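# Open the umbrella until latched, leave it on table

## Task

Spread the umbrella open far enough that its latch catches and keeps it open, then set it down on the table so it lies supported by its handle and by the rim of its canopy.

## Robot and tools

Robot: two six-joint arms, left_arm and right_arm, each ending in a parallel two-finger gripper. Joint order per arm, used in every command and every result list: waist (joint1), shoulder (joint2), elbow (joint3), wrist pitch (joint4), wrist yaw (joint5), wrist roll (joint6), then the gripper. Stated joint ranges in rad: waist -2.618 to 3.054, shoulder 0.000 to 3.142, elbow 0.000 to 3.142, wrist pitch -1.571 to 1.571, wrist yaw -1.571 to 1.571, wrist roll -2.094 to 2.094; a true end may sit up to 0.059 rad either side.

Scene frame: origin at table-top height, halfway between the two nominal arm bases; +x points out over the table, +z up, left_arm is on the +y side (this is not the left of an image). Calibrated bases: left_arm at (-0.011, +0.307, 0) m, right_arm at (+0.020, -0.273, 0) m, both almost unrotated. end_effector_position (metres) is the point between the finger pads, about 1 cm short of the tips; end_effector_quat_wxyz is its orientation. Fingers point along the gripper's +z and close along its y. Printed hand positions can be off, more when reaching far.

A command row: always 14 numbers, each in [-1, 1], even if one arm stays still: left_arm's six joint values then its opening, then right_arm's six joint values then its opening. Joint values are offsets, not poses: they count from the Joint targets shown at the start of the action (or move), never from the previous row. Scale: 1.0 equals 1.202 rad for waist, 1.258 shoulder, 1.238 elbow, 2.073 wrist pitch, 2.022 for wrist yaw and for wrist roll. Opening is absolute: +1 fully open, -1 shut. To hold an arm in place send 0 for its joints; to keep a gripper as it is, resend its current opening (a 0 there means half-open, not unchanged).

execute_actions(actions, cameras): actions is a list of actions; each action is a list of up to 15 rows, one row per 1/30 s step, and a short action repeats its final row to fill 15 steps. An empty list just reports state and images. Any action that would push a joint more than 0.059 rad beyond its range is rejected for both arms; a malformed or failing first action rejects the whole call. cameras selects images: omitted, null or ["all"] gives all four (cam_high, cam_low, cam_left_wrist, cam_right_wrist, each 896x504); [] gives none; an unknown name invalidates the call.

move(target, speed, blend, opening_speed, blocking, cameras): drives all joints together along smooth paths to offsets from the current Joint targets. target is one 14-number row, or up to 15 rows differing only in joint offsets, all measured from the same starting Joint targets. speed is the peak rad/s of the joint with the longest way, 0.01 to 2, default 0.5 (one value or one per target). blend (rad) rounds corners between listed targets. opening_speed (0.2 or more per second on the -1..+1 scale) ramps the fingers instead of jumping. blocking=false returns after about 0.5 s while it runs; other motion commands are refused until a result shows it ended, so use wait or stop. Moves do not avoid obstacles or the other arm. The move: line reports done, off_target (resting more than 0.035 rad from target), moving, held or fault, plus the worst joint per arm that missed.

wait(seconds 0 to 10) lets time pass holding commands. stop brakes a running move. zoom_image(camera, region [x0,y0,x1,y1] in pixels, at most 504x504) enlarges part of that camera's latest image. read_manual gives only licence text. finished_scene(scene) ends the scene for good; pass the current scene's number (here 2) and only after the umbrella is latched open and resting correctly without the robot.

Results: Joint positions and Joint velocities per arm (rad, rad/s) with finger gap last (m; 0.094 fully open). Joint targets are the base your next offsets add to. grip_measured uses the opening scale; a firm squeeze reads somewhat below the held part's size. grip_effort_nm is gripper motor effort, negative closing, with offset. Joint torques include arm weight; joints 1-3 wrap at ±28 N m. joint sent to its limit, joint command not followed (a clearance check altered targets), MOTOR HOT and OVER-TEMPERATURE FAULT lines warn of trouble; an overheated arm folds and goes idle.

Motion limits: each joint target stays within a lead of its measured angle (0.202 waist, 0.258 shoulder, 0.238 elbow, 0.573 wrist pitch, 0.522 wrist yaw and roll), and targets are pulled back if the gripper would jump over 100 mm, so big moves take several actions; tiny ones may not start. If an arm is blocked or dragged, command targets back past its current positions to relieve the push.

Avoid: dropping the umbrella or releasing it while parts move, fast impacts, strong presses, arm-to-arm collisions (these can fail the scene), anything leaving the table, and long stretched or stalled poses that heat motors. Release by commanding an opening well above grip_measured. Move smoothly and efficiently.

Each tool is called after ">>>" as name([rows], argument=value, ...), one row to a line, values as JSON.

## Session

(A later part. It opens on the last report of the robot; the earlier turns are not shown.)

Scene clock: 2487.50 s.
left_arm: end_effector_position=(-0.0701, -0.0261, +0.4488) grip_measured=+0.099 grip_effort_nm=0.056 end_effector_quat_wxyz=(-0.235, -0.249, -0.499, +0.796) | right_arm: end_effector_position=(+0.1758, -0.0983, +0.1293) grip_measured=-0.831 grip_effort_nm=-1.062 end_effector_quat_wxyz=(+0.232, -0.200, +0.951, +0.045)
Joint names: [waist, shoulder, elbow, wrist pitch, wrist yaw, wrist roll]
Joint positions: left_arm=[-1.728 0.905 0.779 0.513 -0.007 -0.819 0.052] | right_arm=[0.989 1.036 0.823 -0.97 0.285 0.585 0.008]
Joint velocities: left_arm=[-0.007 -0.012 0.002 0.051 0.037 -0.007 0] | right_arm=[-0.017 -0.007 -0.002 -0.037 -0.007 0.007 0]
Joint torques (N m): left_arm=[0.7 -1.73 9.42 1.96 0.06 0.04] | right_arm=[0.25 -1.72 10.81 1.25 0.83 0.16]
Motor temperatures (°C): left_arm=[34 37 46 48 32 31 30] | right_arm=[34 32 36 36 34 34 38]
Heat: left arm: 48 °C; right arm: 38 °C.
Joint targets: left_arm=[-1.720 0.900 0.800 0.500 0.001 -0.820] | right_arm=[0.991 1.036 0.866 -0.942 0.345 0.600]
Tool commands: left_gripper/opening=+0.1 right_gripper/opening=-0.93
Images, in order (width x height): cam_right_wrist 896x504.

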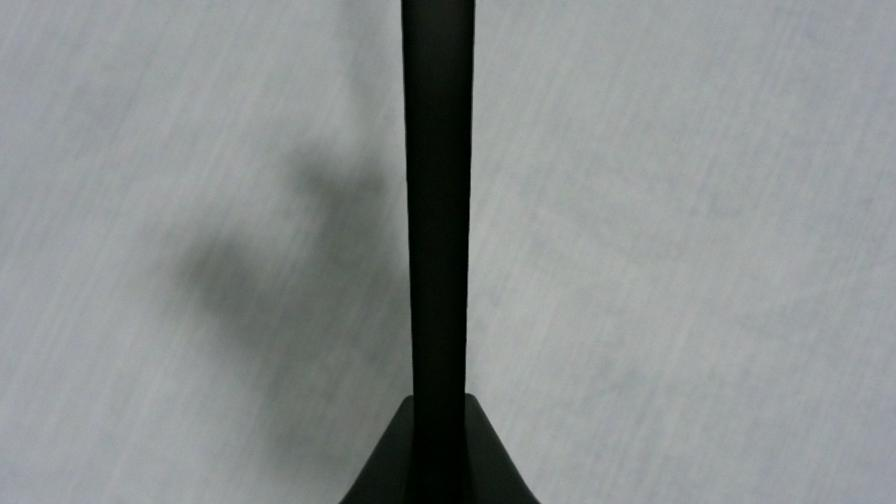

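>>> move([
  [-0.3161,0,0,0,-0.7775,0.0267,1.0,0,0,0,0,0,0,-0.93],
  [-0.2745,0.7719,-0.1918,0.39,-0.7775,0.0267,1.0,0,0,0,0,0,0,-0.93],
], speed=0.7, blend=0.1, cameras=["cam_high","cam_left_wrist"])

Scene clock: 2516.70 s.
left_arm: end_effector_position=(+0.0020, -0.0361, +0.1560) grip_measured=+0.999 grip_effort_nm=0.071 end_effector_quat_wxyz=(+0.558, -0.103, +0.699, -0.434) | right_arm: end_effector_position=(+0.1758, -0.0983, +0.1293) grip_measured=-0.831 grip_effort_nm=-1.062 end_effector_quat_wxyz=(+0.232, -0.200, +0.951, +0.045)
Joint names: [waist, shoulder, elbow, wrist pitch, wrist yaw, wrist roll]
Joint positions: left_arm=[-2.057 1.858 0.574 1.316 -1.569 -0.776 0.094] | right_arm=[0.989 1.036 0.823 -0.97 0.285 0.585 0.008]
Joint velocities: left_arm=[0.007 -0.002 0.007 -0.051 -0.051 0.022 0.001] | right_arm=[-0.017 -0.017 -0.022 -0.007 -0.037 -0.022 0.001]
Joint torques (N m): left_arm=[0.65 -5.12 3.43 1.51 -0.04 0.15] | right_arm=[0.27 -1.7 10.81 1.26 0.84 0.17]
Motor temperatures (°C): left_arm=[34 37 46 47 32 31 30] | right_arm=[34 32 37 36 34 34 38]
Heat: left arm: 47 °C; right arm: 38 °C.
Joint targets: left_arm=[-2.050 1.871 0.563 1.309 -1.572 -0.766] | right_arm=[0.991 1.036 0.866 -0.942 0.345 0.600]
move: off_target (right_arm); right_arm: the wrist yaw is farthest, 0.060 rad from its target
Images, in order (width x height): cam_high 896x504, cam_left_wrist 896x504.

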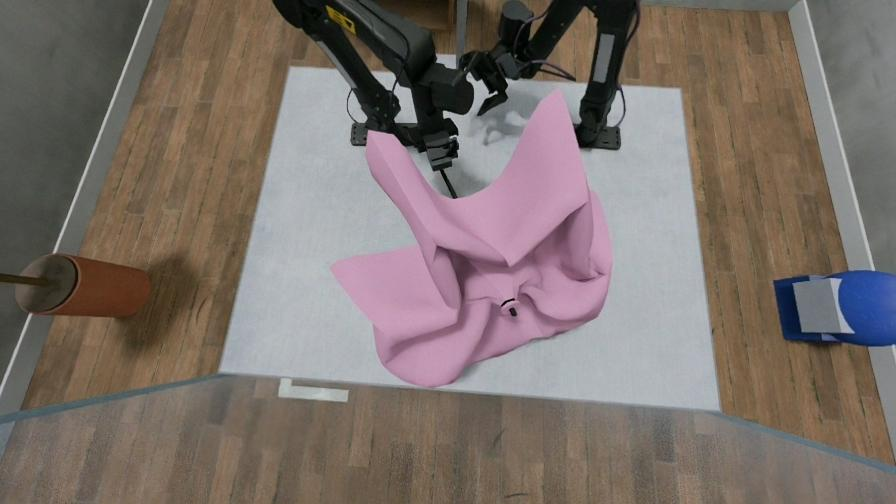

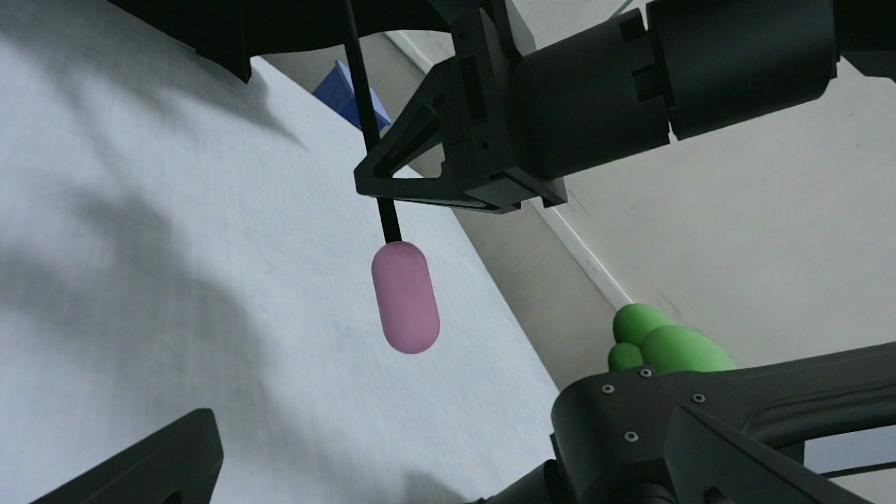

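>>> move(target=[0.0849,0.3141,0.3783,-0.0354,0,0,1.0,0,0,0,0,0,0,-0.93], speed=0.5, cameras=["cam_high","cam_left_wrist"])

Scene clock: 2532.47 s.
left_arm: end_effector_position=(-0.0027, -0.1252, +0.1163) grip_measured=+0.999 grip_effort_nm=0.056 end_effector_quat_wxyz=(+0.581, -0.139, +0.693, -0.403) | right_arm: end_effector_position=(+0.1758, -0.0983, +0.1293) grip_measured=-0.831 grip_effort_nm=-1.062 end_effector_quat_wxyz=(+0.232, -0.200, +0.951, +0.045)
Joint names: [waist, shoulder, elbow, wrist pitch, wrist yaw, wrist roll]
Joint positions: left_arm=[-1.954 2.243 1.011 1.26 -1.571 -0.775 0.094] | right_arm=[0.989 1.036 0.823 -0.97 0.285 0.585 0.008]
Joint velocities: left_arm=[0.002 0.012 -0.002 -0.037 -0.081 0.066 0] | right_arm=[0.002 -0.002 -0.012 0.037 -0.022 0.051 -0.001]
Joint torques (N m): left_arm=[0.54 -7.43 6.15 1.31 -0.02 0.15] | right_arm=[0.25 -1.73 10.8 1.26 0.84 0.17]
Motor temperatures (°C): left_arm=[34 37 45 46 32 31 30] | right_arm=[34 32 37 37 34 34 38]
Heat: left arm: 46 °C; right arm: 38 °C.
Joint targets: left_arm=[-1.948 2.266 1.031 1.235 -1.571 -0.765] | right_arm=[0.991 1.036 0.866 -0.942 0.345 0.600]
move: off_target (right_arm); right_arm: the wrist yaw is farthest, 0.060 rad from its target
Images, in order (width x height): cam_high 896x504, cam_left_wrist 896x504.

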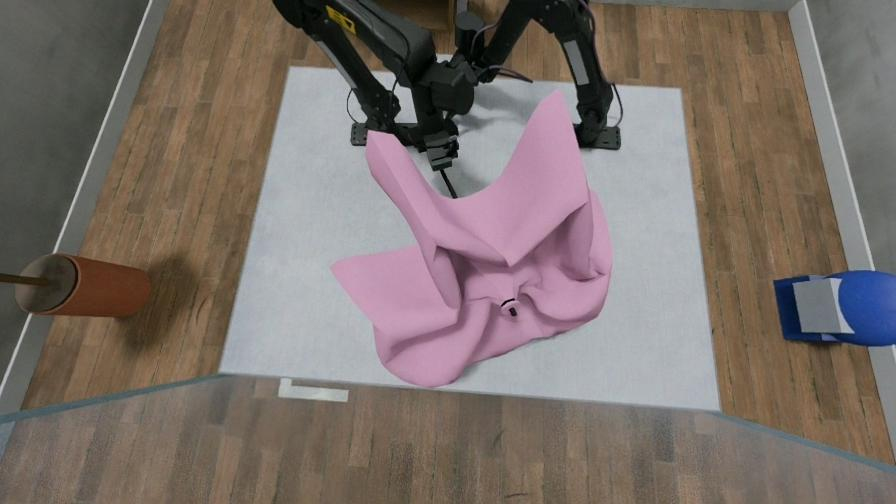

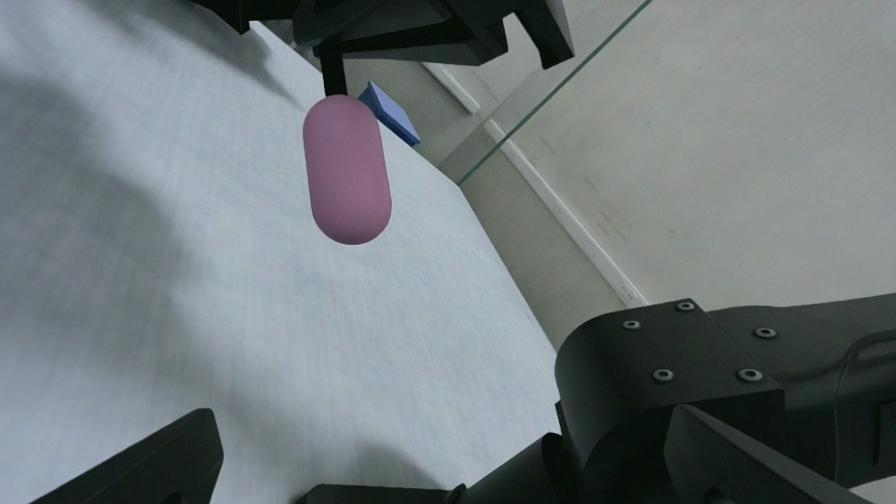

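>>> move(target=[0.2571,0.0959,0.1303,-0.0196,0,0,1.0,0,0,0,0,0,0,-0.93], speed=0.3, cameras=["cam_high","cam_left_wrist"])

Scene clock: 2547.67 s.
left_arm: end_effector_position=(+0.1291, -0.1328, +0.1023) grip_measured=+0.999 grip_effort_nm=0.066 end_effector_quat_wxyz=(+0.637, -0.249, +0.662, -0.307) | right_arm: end_effector_position=(+0.1758, -0.0983, +0.1293) grip_measured=-0.831 grip_effort_nm=-1.062 end_effector_quat_wxyz=(+0.232, -0.200, +0.951, +0.045)
Joint names: [waist, shoulder, elbow, wrist pitch, wrist yaw, wrist roll]
Joint positions: left_arm=[-1.636 2.359 1.172 1.221 -1.571 -0.775 0.094] | right_arm=[0.989 1.036 0.823 -0.97 0.285 0.585 0.008]
Joint velocities: left_arm=[-0.012 -0.012 0.002 -0.007 -0.007 -0.007 -0.001] | right_arm=[-0.012 -0.002 0.002 -0.007 0.081 0.066 0.001]
Joint torques (N m): left_arm=[-0.24 -7.94 6.45 1.3 -0.01 0.15] | right_arm=[0.27 -1.7 10.81 1.26 0.85 0.16]
Motor temperatures (°C): left_arm=[34 38 45 45 32 31 30] | right_arm=[34 32 37 37 34 34 38]
Heat: left arm: 45 °C; right arm: 38 °C.
Joint targets: left_arm=[-1.639 2.387 1.192 1.195 -1.571 -0.765] | right_arm=[0.991 1.036 0.866 -0.942 0.345 0.600]
move: off_target (right_arm); right_arm: the wrist yaw is farthest, 0.060 rad from its target
Images, in order (width x height): cam_high 896x504, cam_left_wrist 896x504.

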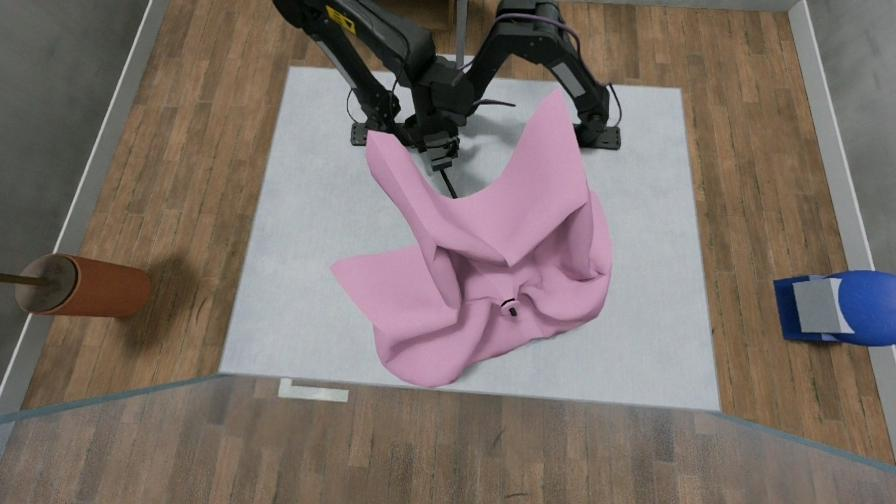

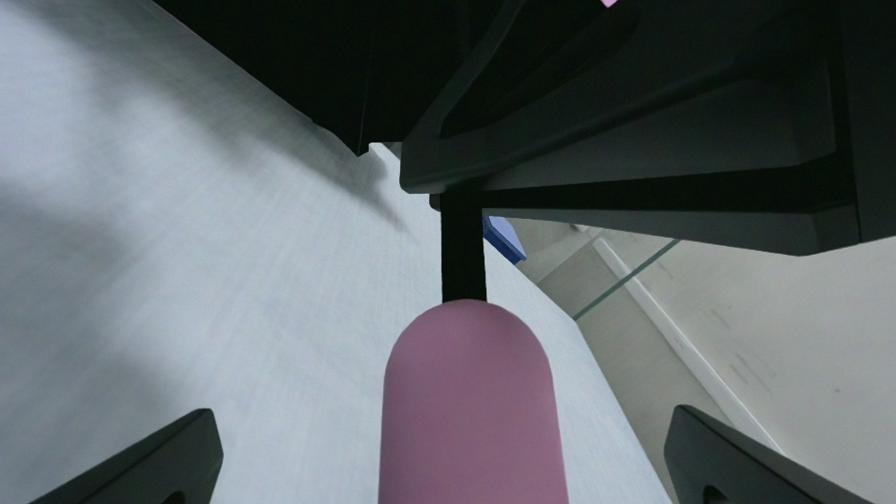

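>>> move(target=[0,0,0,0,0,0,-0.2,0,0,0,0,0,0,-0.93], opening_speed=1.0, cameras=["cam_left_wrist"])

>>> move(target=[0,0,0,0,0,0,-0.6,0,0,0,0,0,0,-0.93], opening_speed=0.3, cameras=["cam_high","cam_left_wrist"])

Scene clock: 2553.23 s.
left_arm: end_effector_position=(+0.1290, -0.1330, +0.1024) grip_measured=-0.199 grip_effort_nm=-0.090 end_effector_quat_wxyz=(+0.637, -0.249, +0.662, -0.307) | right_arm: end_effector_position=(+0.1759, -0.0983, +0.1293) grip_measured=-0.831 grip_effort_nm=-1.067 end_effector_quat_wxyz=(+0.232, -0.199, +0.951, +0.044)
Joint names: [waist, shoulder, elbow, wrist pitch, wrist yaw, wrist roll]
Joint positions: left_arm=[-1.636 2.359 1.173 1.22 -1.571 -0.775 0.038] | right_arm=[0.989 1.036 0.823 -0.97 0.286 0.585 0.008]
Joint velocities: left_arm=[0.007 -0.007 -0.022 -0.007 -0.037 -0.081 0.001] | right_arm=[-0.007 0.012 -0.002 0.051 0.007 -0.066 0.001]
Joint torques (N m): left_arm=[-0.24 -7.94 6.38 1.31 -0.02 0.16] | right_arm=[0.29 -1.7 10.8 1.27 0.85 0.15]
Motor temperatures (°C): left_arm=[34 38 45 45 32 31 30] | right_arm=[34 32 37 37 34 34 38]
Heat: left arm: 45 °C; right arm: 38 °C.
Joint targets: left_arm=[-1.639 2.387 1.192 1.195 -1.572 -0.765] | right_arm=[0.991 1.036 0.866 -0.942 0.345 0.600]
move: off_target (right_arm); right_arm: the wrist yaw is farthest, 0.059 rad from its target
Images, in order (width x height): cam_left_wrist 896x504.

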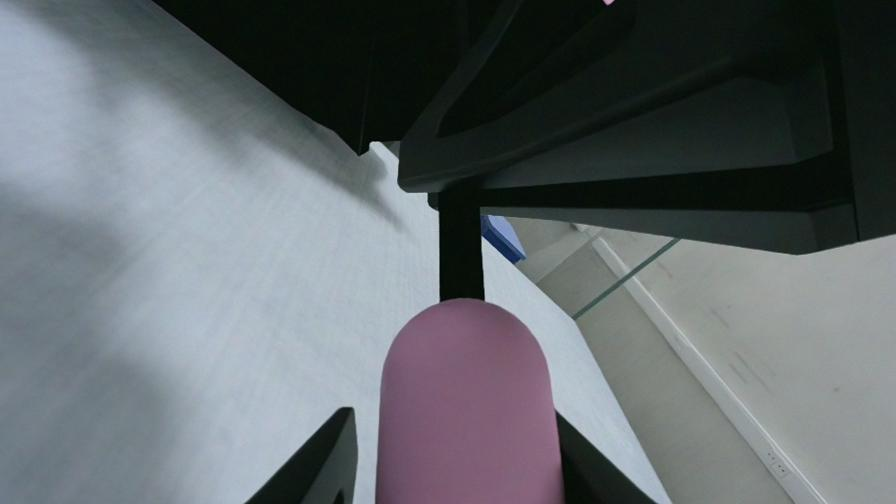

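Scene clock: 2554.77 s.
left_arm: end_effector_position=(+0.1289, -0.1350, +0.1040) grip_measured=-0.410 grip_effort_nm=-1.033 end_effector_quat_wxyz=(+0.635, -0.250, +0.661, -0.310) | right_arm: end_effector_position=(+0.1759, -0.0984, +0.1293) grip_measured=-0.831 grip_effort_nm=-1.067 end_effector_quat_wxyz=(+0.233, -0.198, +0.951, +0.045)
Joint names: [waist, shoulder, elbow, wrist pitch, wrist yaw, wrist roll]
Joint positions: left_arm=[-1.636 2.359 1.18 1.22 -1.568 -0.775 0.028] | right_arm=[0.989 1.036 0.823 -0.97 0.286 0.589 0.008]
Joint velocities: left_arm=[-0.002 -0.002 -0.012 -0.022 -0.007 -0.022 0] | right_arm=[0.002 0.002 -0.002 0.037 -0.037 -0.051 0.001]
Joint torques (N m): left_arm=[-0.24 -7.98 5.79 1.31 -0.04 0.15] | right_arm=[0.28 -1.7 10.84 1.26 0.85 0.13]
Motor temperatures (°C): left_arm=[34 38 45 44 32 31 30] | right_arm=[34 32 37 37 34 34 38]
Heat: left arm: 45 °C; right arm: 38 °C.
Joint targets: left_arm=[-1.639 2.387 1.192 1.195 -1.572 -0.765] | right_arm=[0.991 1.036 0.866 -0.942 0.345 0.600]
move: off_target (right_arm); right_arm: the wrist yaw is farthest, 0.059 rad from its target
Images, in order (width x height): cam_high 896x504, cam_left_wrist 896x504.

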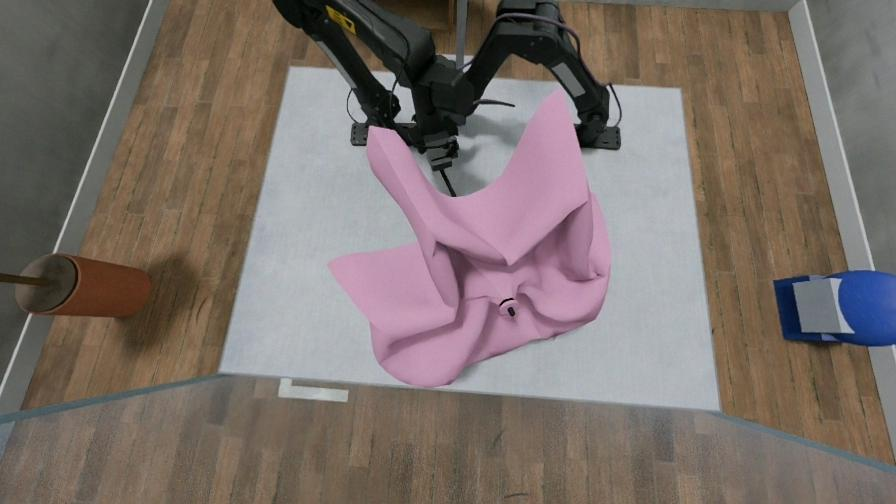

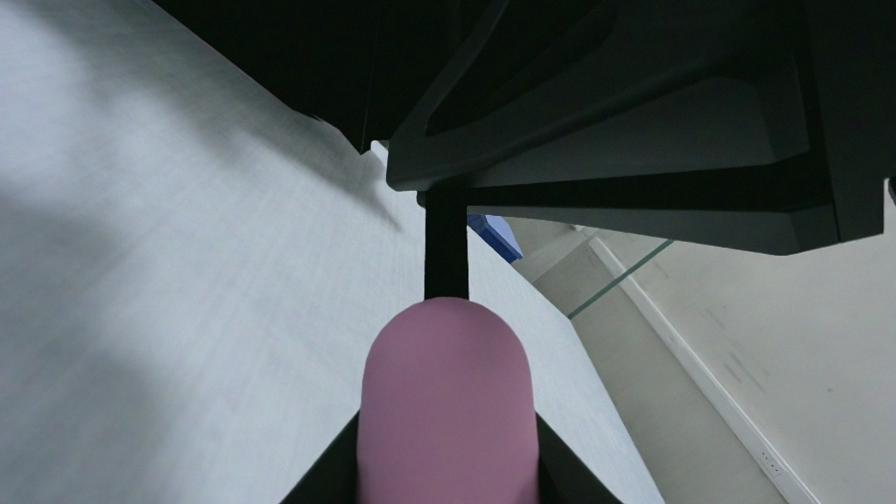

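>>> move(target=[0,0,0,0,0,0,-0.6,0,0,-0.0347,-0.0135,-0.0297,-0.0074,-0.93], cameras=[])

Scene clock: 2557.87 s.
left_arm: end_effector_position=(+0.1289, -0.1348, +0.1039) grip_measured=-0.410 grip_effort_nm=-1.038 end_effector_quat_wxyz=(+0.636, -0.250, +0.661, -0.310) | right_arm: end_effector_position=(+0.1742, -0.0977, +0.1286) grip_measured=-0.831 grip_effort_nm=-1.062 end_effector_quat_wxyz=(+0.228, -0.199, +0.952, +0.048)
Joint names: [waist, shoulder, elbow, wrist pitch, wrist yaw, wrist roll]
Joint positions: left_arm=[-1.636 2.359 1.18 1.219 -1.569 -0.775 0.028] | right_arm=[0.989 1.036 0.823 -0.972 0.275 0.589 0.008]
Joint velocities: left_arm=[-0.007 0.002 -0.037 0.051 0.022 0.007 -0.001] | right_arm=[-0.002 0.007 0.007 -0.007 0.022 0.037 -0.001]
Joint torques (N m): left_arm=[-0.21 -7.98 5.81 1.32 -0.03 0.15] | right_arm=[0.25 -1.74 6.97 1.02 0.27 -0.02]
Motor temperatures (°C): left_arm=[34 38 45 44 32 31 31] | right_arm=[34 32 37 37 34 34 38]
Heat: left arm: 45 °C; right arm: 38 °C.
Joint targets: left_arm=[-1.639 2.387 1.192 1.195 -1.571 -0.766] | right_arm=[0.991 1.036 0.823 -0.970 0.285 0.585]
move: done
No camera images: "cameras" was empty.

>>> move(target=[0,0,0,0,0,0,-0.6,0,0,0,0,0,0,0.1], opening_speed=0.8, cameras=["cam_high","cam_low","cam_left_wrist","cam_right_wrist"])

Scene clock: 2570.80 s.
left_arm: end_effector_position=(+0.1289, -0.1342, +0.1007) grip_measured=-0.410 grip_effort_nm=-1.038 end_effector_quat_wxyz=(+0.639, -0.244, +0.664, -0.302) | right_arm: end_effector_position=(+0.1741, -0.0977, +0.1286) grip_measured=+0.098 grip_effort_nm=0.085 end_effector_quat_wxyz=(+0.228, -0.199, +0.952, +0.048)
Joint names: [waist, shoulder, elbow, wrist pitch, wrist yaw, wrist roll]
Joint positions: left_arm=[-1.636 2.365 1.18 1.206 -1.572 -0.772 0.028] | right_arm=[0.989 1.036 0.823 -0.972 0.275 0.589 0.052]
Joint velocities: left_arm=[-0.002 0.002 0.002 -0.051 0.037 -0.022 -0.001] | right_arm=[0.002 -0.012 0.017 -0.022 -0.022 -0.022 -0.001]
Joint torques (N m): left_arm=[-0.24 -8.4 5.76 1.44 -0.02 0.11] | right_arm=[0.28 -1.69 6.93 1.01 0.26 -0.01]
Motor temperatures (°C): left_arm=[34 38 45 44 32 31 31] | right_arm=[34 32 37 36 34 34 38]
Heat: left arm: 45 °C; right arm: 38 °C.
Joint targets: left_arm=[-1.639 2.387 1.192 1.194 -1.572 -0.766] | right_arm=[0.991 1.036 0.823 -0.970 0.285 0.585]
move: done

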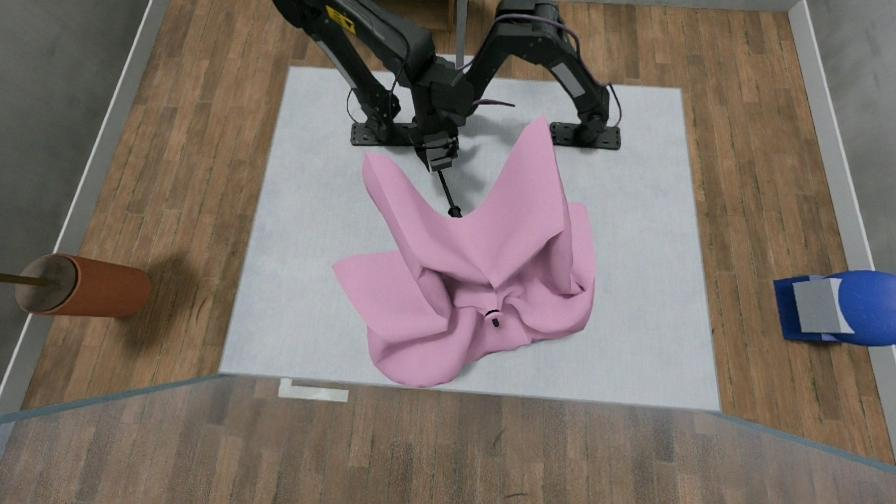

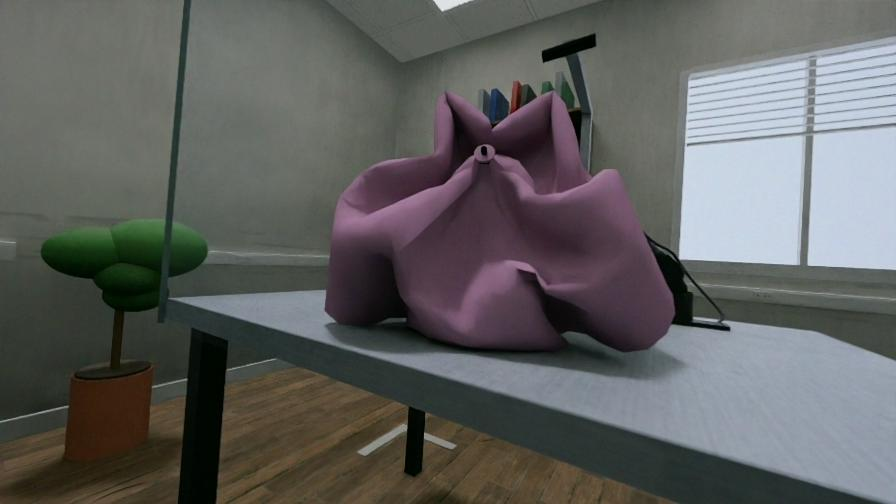

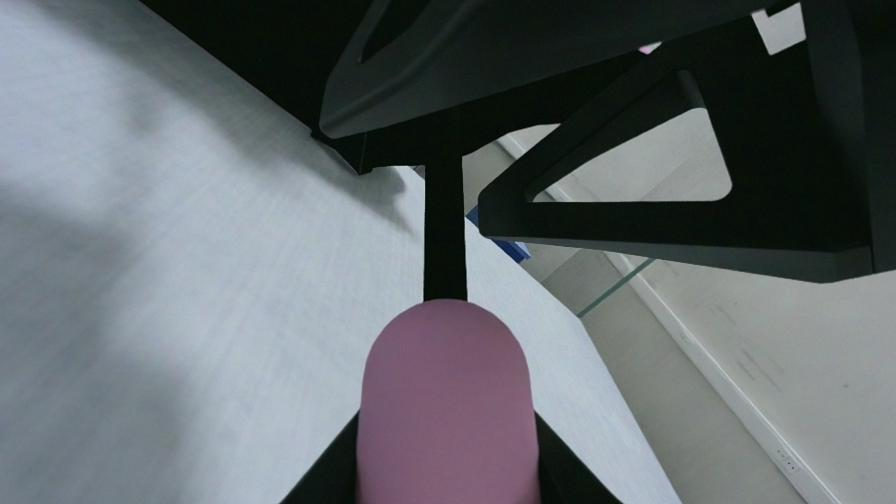

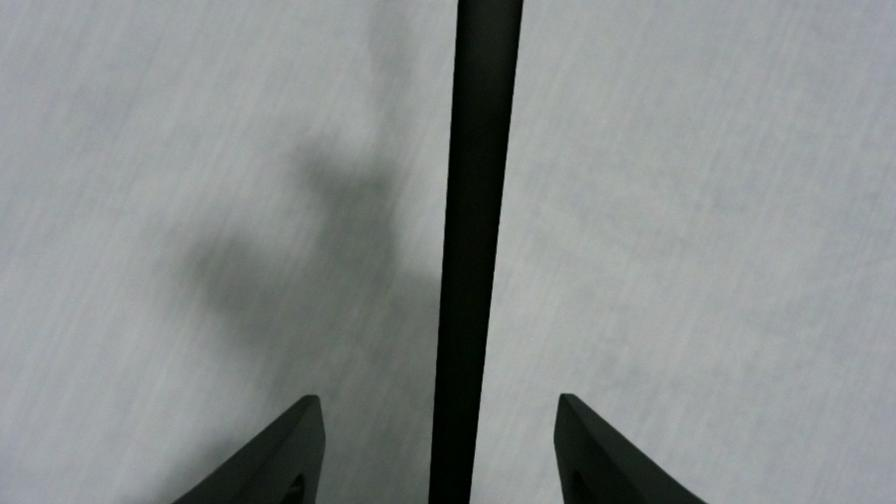

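>>> zoom_image(camera="cam_high", region=[400, 120, 540, 340])

Scaled by 2.291 from the camera's 896x504 image, which has a finer 1280x720 frame.

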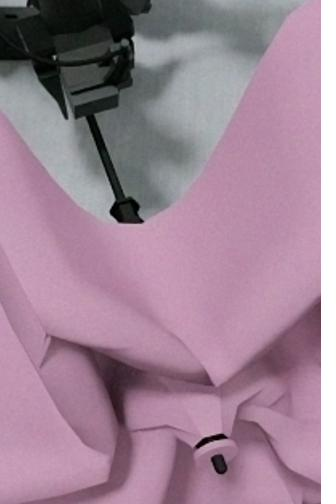

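>>> move([
  [0,0,0,0,0,0,-0.6,0.1265,-0.0343,0.2229,-0.1777,0.0236,0.0804,0.2],
  [0,0,0,0,0,0,-0.6,-0.9908,-0.0343,0.2229,-0.1777,0.0236,0.0804,0.2],
], speed=[0.4,0.8], cameras=["cam_high","cam_left_wrist"])

Scene clock: 2611.57 s.
left_arm: end_effector_position=(+0.1289, -0.1342, +0.1007) grip_measured=-0.410 grip_effort_nm=-1.033 end_effector_quat_wxyz=(+0.639, -0.244, +0.664, -0.302) | right_arm: end_effector_position=(+0.2049, -0.3515, +0.1896) grip_measured=+0.198 grip_effort_nm=0.081 end_effector_quat_wxyz=(+0.195, +0.431, +0.875, -0.101)
Joint names: [waist, shoulder, elbow, wrist pitch, wrist yaw, wrist roll]
Joint positions: left_arm=[-1.636 2.365 1.18 1.206 -1.572 -0.772 0.028] | right_arm=[-0.194 1.004 1.07 -1.321 0.315 0.738 0.056]
Joint velocities: left_arm=[0.012 0.002 -0.002 -0.037 0.066 -0.051 0] | right_arm=[-0.002 0.007 0.017 -0.007 -0.007 0.051 -0.001]
Joint torques (N m): left_arm=[-0.23 -8.39 5.76 1.45 -0.01 0.11] | right_arm=[-0.5 -1.99 9.16 0.73 0.38 0.11]
Motor temperatures (°C): left_arm=[34 38 45 44 32 31 32] | right_arm=[34 32 36 36 34 34 36]
Heat: left arm: 45 °C; right arm: 36 °C.
Joint targets: left_arm=[-1.639 2.387 1.192 1.194 -1.572 -0.766] | right_arm=[-0.199 0.993 1.100 -1.338 0.333 0.747]
move: done
Images, in order (width x height): cam_high 896x504, cam_left_wrist 896x504.

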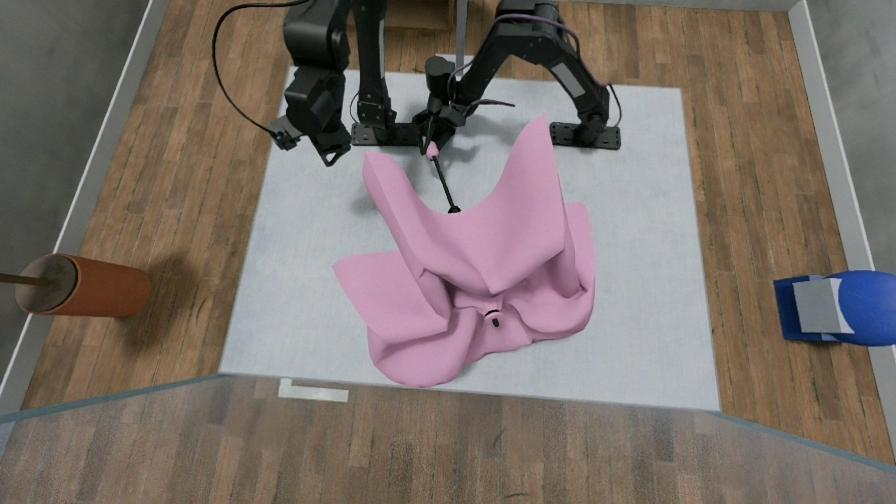

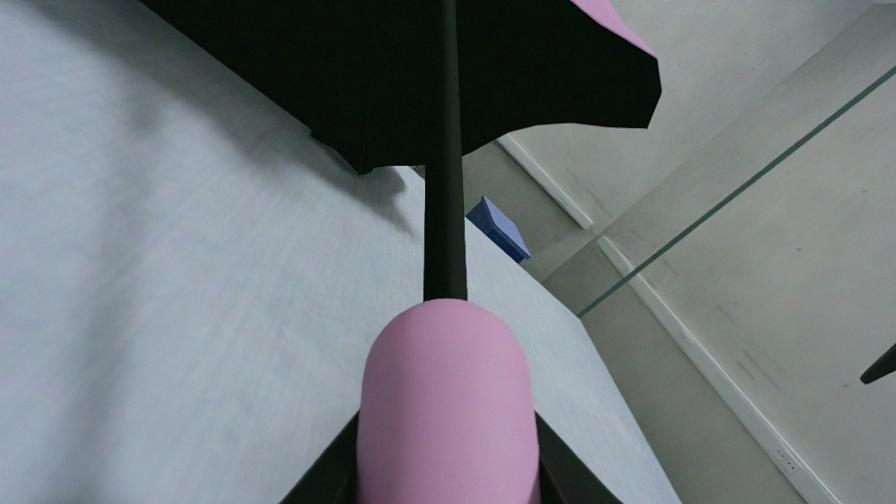

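>>> move(target=[0,0,0,0,0,0,-0.6,-0.4775,0.3235,-0.2262,0.6455,-0.4713,-0.5722,0.2], speed=0.9, cameras=["cam_high"])

Scene clock: 2619.00 s.
left_arm: end_effector_position=(+0.1289, -0.1342, +0.1007) grip_measured=-0.410 grip_effort_nm=-1.033 end_effector_quat_wxyz=(+0.639, -0.244, +0.664, -0.302) | right_arm: end_effector_position=(+0.3879, -0.4517, +0.1836) grip_measured=+0.198 grip_effort_nm=0.071 end_effector_quat_wxyz=(+0.527, -0.013, +0.850, -0.019)
Joint names: [waist, shoulder, elbow, wrist pitch, wrist yaw, wrist roll]
Joint positions: left_arm=[-1.636 2.365 1.18 1.206 -1.572 -0.772 0.028] | right_arm=[-0.77 1.391 0.838 -0.016 -0.601 -0.399 0.056]
Joint velocities: left_arm=[0.002 0.002 0.002 -0.037 0.007 -0.007 0] | right_arm=[-0.017 -0.032 -0.017 -0.022 -0.066 0.007 0]
Joint torques (N m): left_arm=[-0.23 -8.4 5.78 1.45 -0.01 0.12] | right_arm=[-0.25 -4.11 5.78 1.78 -0.41 -0.08]
Motor temperatures (°C): left_arm=[34 38 45 43 32 31 32] | right_arm=[34 32 36 36 34 34 36]
Heat: left arm: 45 °C; right arm: 36 °C.
Joint targets: left_arm=[-1.639 2.387 1.192 1.194 -1.572 -0.766] | right_arm=[-0.773 1.400 0.820 0.000 -0.621 -0.410]
move: done
Images, in order (width x height): cam_high 896x504.

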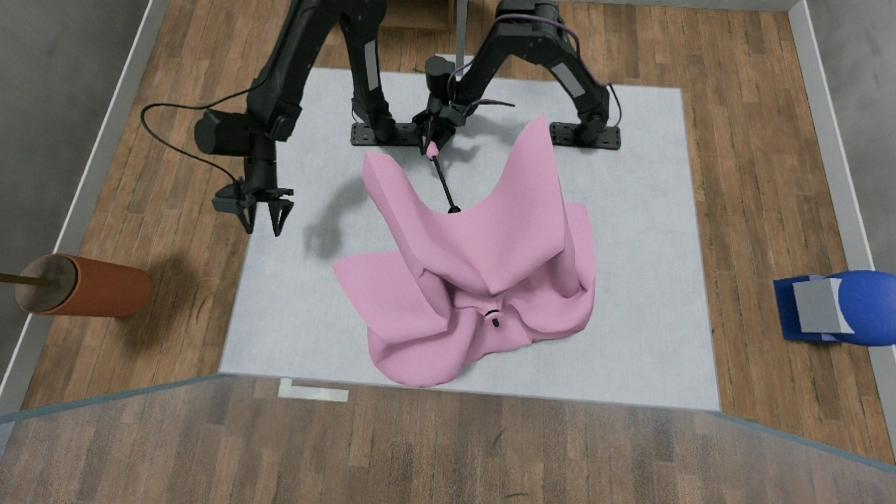

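>>> move(target=[0,0,0,0,0,0,-0.6,0.1439,0.3269,-0.2192,0.6574,-0.4698,-0.5742,1.0], speed=0.8, cameras=["cam_high","cam_right_wrist"])

Scene clock: 2623.60 s.
left_arm: end_effector_position=(+0.1289, -0.1342, +0.1007) grip_measured=-0.410 grip_effort_nm=-1.038 end_effector_quat_wxyz=(+0.639, -0.244, +0.664, -0.302) | right_arm: end_effector_position=(+0.3599, -0.2670, +0.1738) grip_measured=+0.998 grip_effort_nm=0.061 end_effector_quat_wxyz=(+0.668, -0.690, +0.150, -0.232)
Joint names: [waist, shoulder, elbow, wrist pitch, wrist yaw, wrist roll]
Joint positions: left_arm=[-1.636 2.365 1.18 1.206 -1.572 -0.772 0.028] | right_arm=[-0.604 1.796 0.563 1.357 -1.56 -1.566 0.094]
Joint velocities: left_arm=[-0.012 0.012 0.012 -0.095 -0.007 -0.066 0] | right_arm=[-0.012 0.007 -0.027 0.095 0.125 -0.007 -0.001]
Joint torques (N m): left_arm=[-0.24 -8.43 5.78 1.45 -0.02 0.12] | right_arm=[0.38 -4.57 3.48 1.26 -0.07 -0.03]
Motor temperatures (°C): left_arm=[34 38 45 43 32 31 32] | right_arm=[34 32 36 37 33 34 36]
Heat: left arm: 45 °C; right arm: 37 °C.
Joint targets: left_arm=[-1.639 2.387 1.192 1.194 -1.572 -0.766] | right_arm=[-0.600 1.811 0.548 1.363 -1.570 -1.571]
move: done
Images, in order (width x height): cam_high 896x504, cam_right_wrist 896x504.

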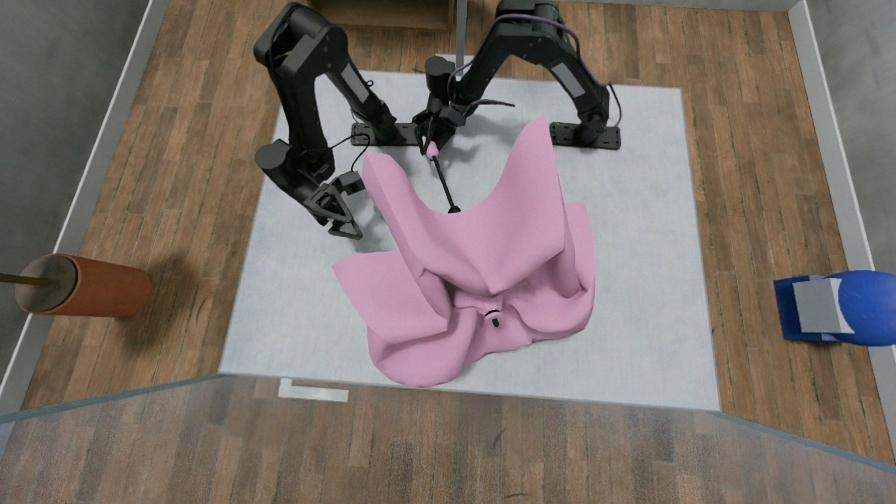

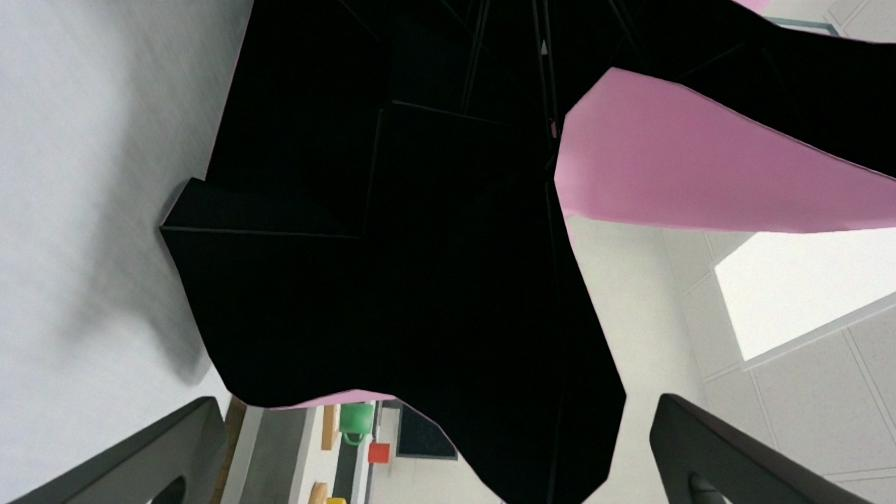

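>>> zoom_image(camera="cam_right_wrist", region=[380, 0, 720, 240])

Scaled by 1.482 from the camera's 896x504 image, which has a finer 1280x720 frame.

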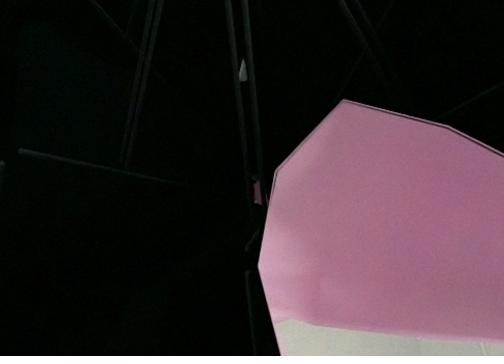

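>>> move(target=[0,0,0,0,0,0,-0.6,0.36,-0.0103,-0.037,0.016,0,-0.1308,1.0], speed=0.4, cameras=["cam_high","cam_right_wrist"])

Scene clock: 2633.73 s.
left_arm: end_effector_position=(+0.1289, -0.1342, +0.1007) grip_measured=-0.410 grip_effort_nm=-1.038 end_effector_quat_wxyz=(+0.639, -0.244, +0.664, -0.302) | right_arm: end_effector_position=(+0.3158, -0.1234, +0.1668) grip_measured=+0.998 grip_effort_nm=0.071 end_effector_quat_wxyz=(+0.687, -0.701, -0.092, -0.170)
Joint names: [waist, shoulder, elbow, wrist pitch, wrist yaw, wrist roll]
Joint positions: left_arm=[-1.636 2.365 1.18 1.206 -1.572 -0.772 0.028] | right_arm=[-0.169 1.796 0.518 1.391 -1.561 -1.831 0.094]
Joint velocities: left_arm=[0.007 0.007 -0.022 -0.095 0.007 -0.007 -0.001] | right_arm=[0.007 -0.012 0.012 -0.037 -0.007 -0.022 -0.001]
Joint torques (N m): left_arm=[-0.24 -8.4 5.76 1.45 -0.02 0.11] | right_arm=[0.14 -5.38 3.18 1.27 -0.04 -0.02]
Motor temperatures (°C): left_arm=[34 38 45 43 32 31 32] | right_arm=[34 33 35 37 33 34 36]
Heat: left arm: 45 °C; right arm: 37 °C.
Joint targets: left_arm=[-1.639 2.387 1.192 1.194 -1.572 -0.766] | right_arm=[-0.168 1.798 0.502 1.396 -1.571 -1.835]
move: done
Images, in order (width x height): cam_high 896x504, cam_right_wrist 896x504.

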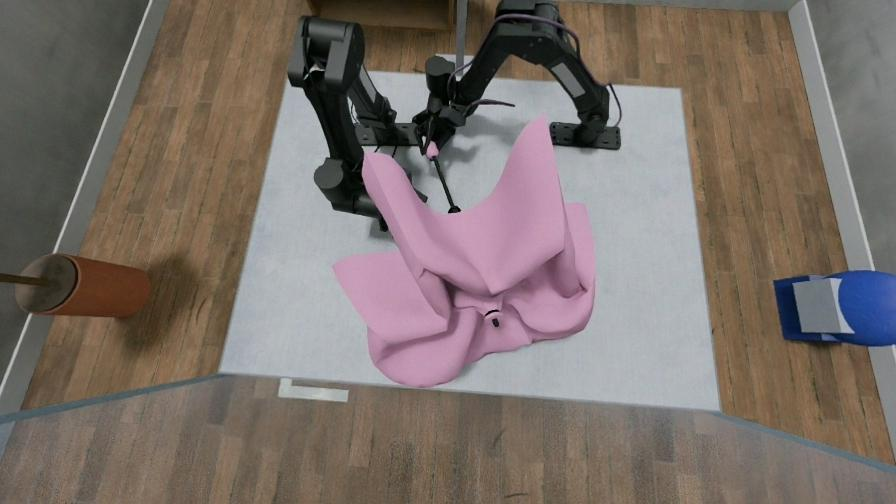

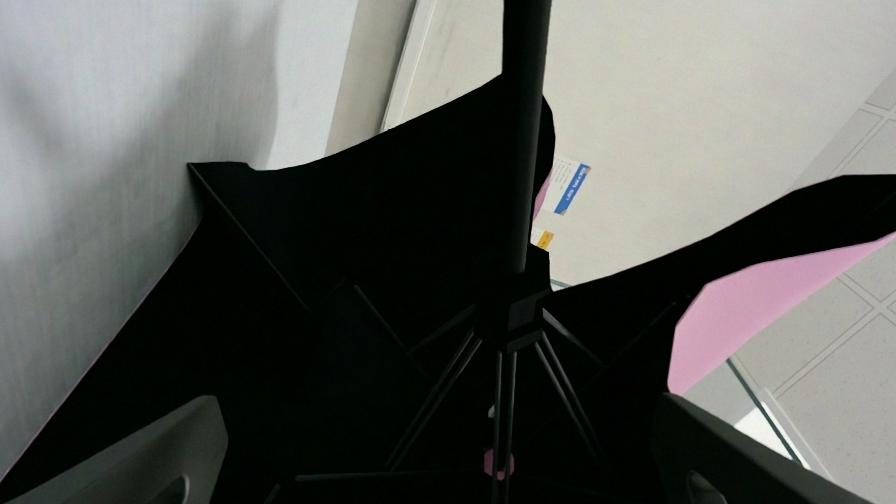

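>>> zoom_image(camera="cam_right_wrist", region=[400, 0, 640, 180])

>>> zoom_image(camera="cam_right_wrist", region=[420, 200, 620, 500])

Scaled by 2.100 from the camera's 896x504 image, which has a finer 1280x720 frame.

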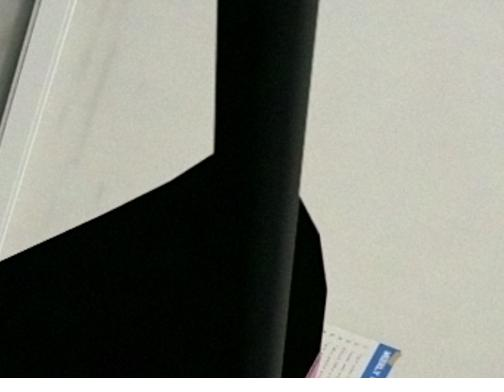

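Scaled by 1.680 from the camera's 896x504 image, which has a finer 1280x720 frame.

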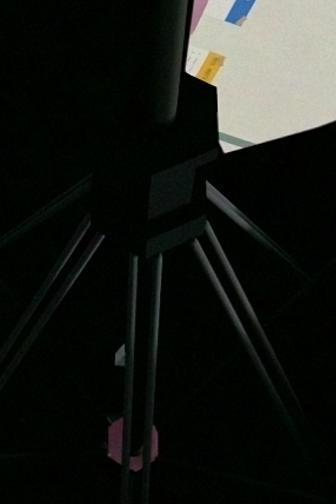

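>>> move(target=[0,0,0,0,0,0,-0.6,0.1747,-0.015,0.0063,-0.0129,0,-0.0504,1.0], speed=0.25, cameras=["cam_high","cam_right_wrist"])

Scene clock: 2652.37 s.
left_arm: end_effector_position=(+0.1289, -0.1342, +0.1007) grip_measured=-0.410 grip_effort_nm=-1.033 end_effector_quat_wxyz=(+0.639, -0.244, +0.664, -0.302) | right_arm: end_effector_position=(+0.2784, -0.0655, +0.1669) grip_measured=+0.998 grip_effort_nm=0.071 end_effector_quat_wxyz=(+0.695, -0.678, -0.199, -0.133)
Joint names: [waist, shoulder, elbow, wrist pitch, wrist yaw, wrist roll]
Joint positions: left_arm=[-1.636 2.365 1.18 1.206 -1.572 -0.772 0.028] | right_arm=[0.039 1.796 0.518 1.391 -1.562 -1.933 0.094]
Joint velocities: left_arm=[-0.012 -0.007 -0.002 -0.007 0.037 -0.037 0] | right_arm=[0.012 0.002 0.002 -0.037 0.037 -0.066 -0.001]
Joint torques (N m): left_arm=[-0.25 -8.4 5.76 1.45 -0.02 0.12] | right_arm=[0.29 -6.84 3.86 1.02 -0.05 -0.04]
Motor temperatures (°C): left_arm=[34 38 45 43 32 31 33] | right_arm=[34 33 35 37 33 34 36]
Heat: left arm: 45 °C; right arm: 37 °C.
Joint targets: left_arm=[-1.639 2.387 1.192 1.194 -1.572 -0.766] | right_arm=[0.042 1.779 0.510 1.369 -1.571 -1.937]
move: done
Images, in order (width x height): cam_high 896x504, cam_right_wrist 896x504.

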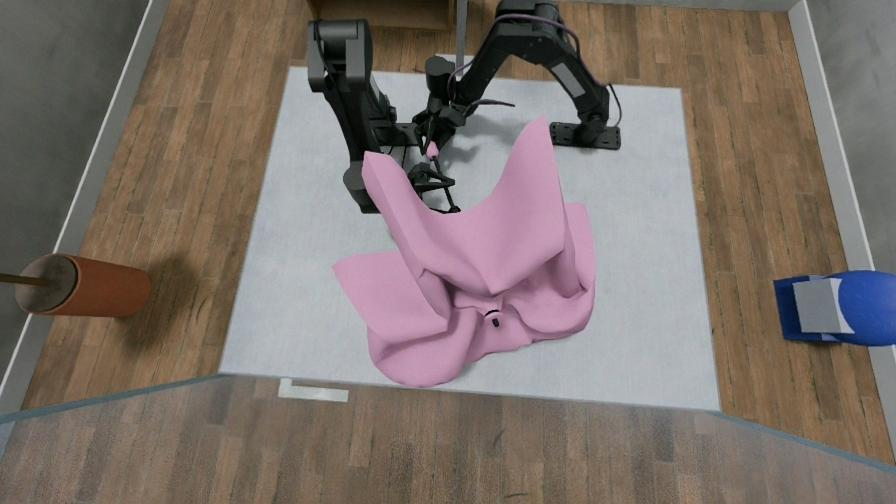

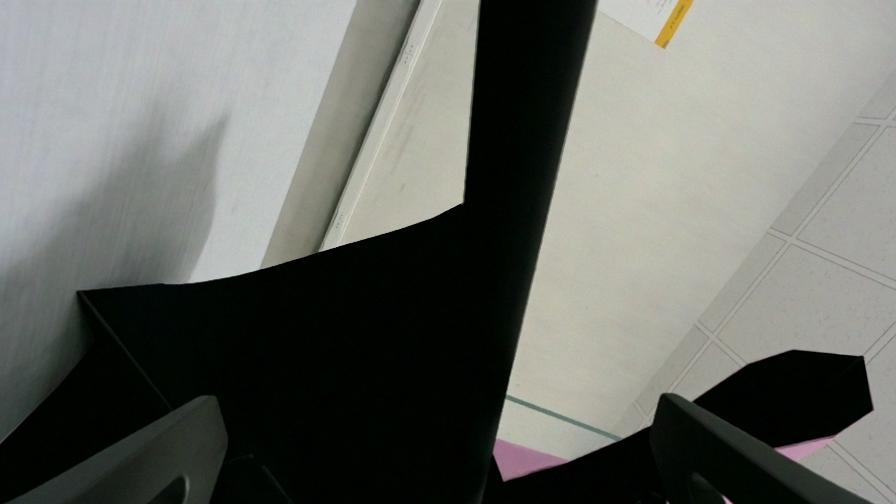

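>>> move(target=[0,0,0,0,0,0,-0.6,-0.0005,-0.0051,0.0445,-0.02,0,0.0183,1.0], speed=0.2, cameras=["cam_right_wrist"])

Scene clock: 2664.47 s.
left_arm: end_effector_position=(+0.1289, -0.1342, +0.1007) grip_measured=-0.410 grip_effort_nm=-1.038 end_effector_quat_wxyz=(+0.639, -0.244, +0.664, -0.302) | right_arm: end_effector_position=(+0.2841, -0.0648, +0.1698) grip_measured=+0.998 grip_effort_nm=0.071 end_effector_quat_wxyz=(+0.696, -0.680, -0.191, -0.125)
Joint names: [waist, shoulder, elbow, wrist pitch, wrist yaw, wrist roll]
Joint positions: left_arm=[-1.636 2.365 1.18 1.206 -1.572 -0.772 0.028] | right_arm=[0.039 1.796 0.544 1.356 -1.562 -1.917 0.094]
Joint velocities: left_arm=[-0.002 -0.007 -0.042 -0.007 0.022 -0.037 0] | right_arm=[0.007 -0.007 0.007 -0.007 -0.022 0.007 -0.001]
Joint torques (N m): left_arm=[-0.24 -8.4 5.76 1.45 -0.02 0.11] | right_arm=[0.2 -7.46 6.52 0.97 -0.03 0.19]
Motor temperatures (°C): left_arm=[34 38 45 43 32 31 33] | right_arm=[34 33 35 37 33 34 36]
Heat: left arm: 45 °C; right arm: 37 °C.
Joint targets: left_arm=[-1.639 2.387 1.192 1.194 -1.572 -0.766] | right_arm=[0.042 1.773 0.565 1.328 -1.571 -1.900]
move: done
Images, in order (width x height): cam_right_wrist 896x504.

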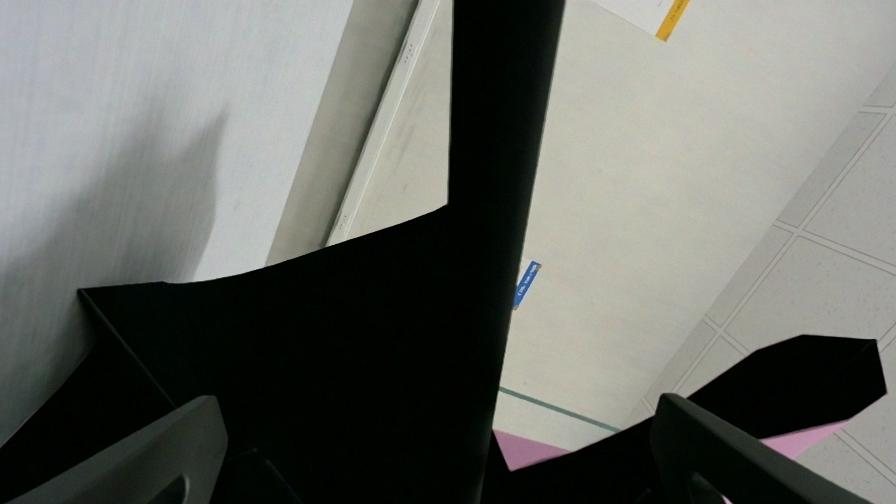

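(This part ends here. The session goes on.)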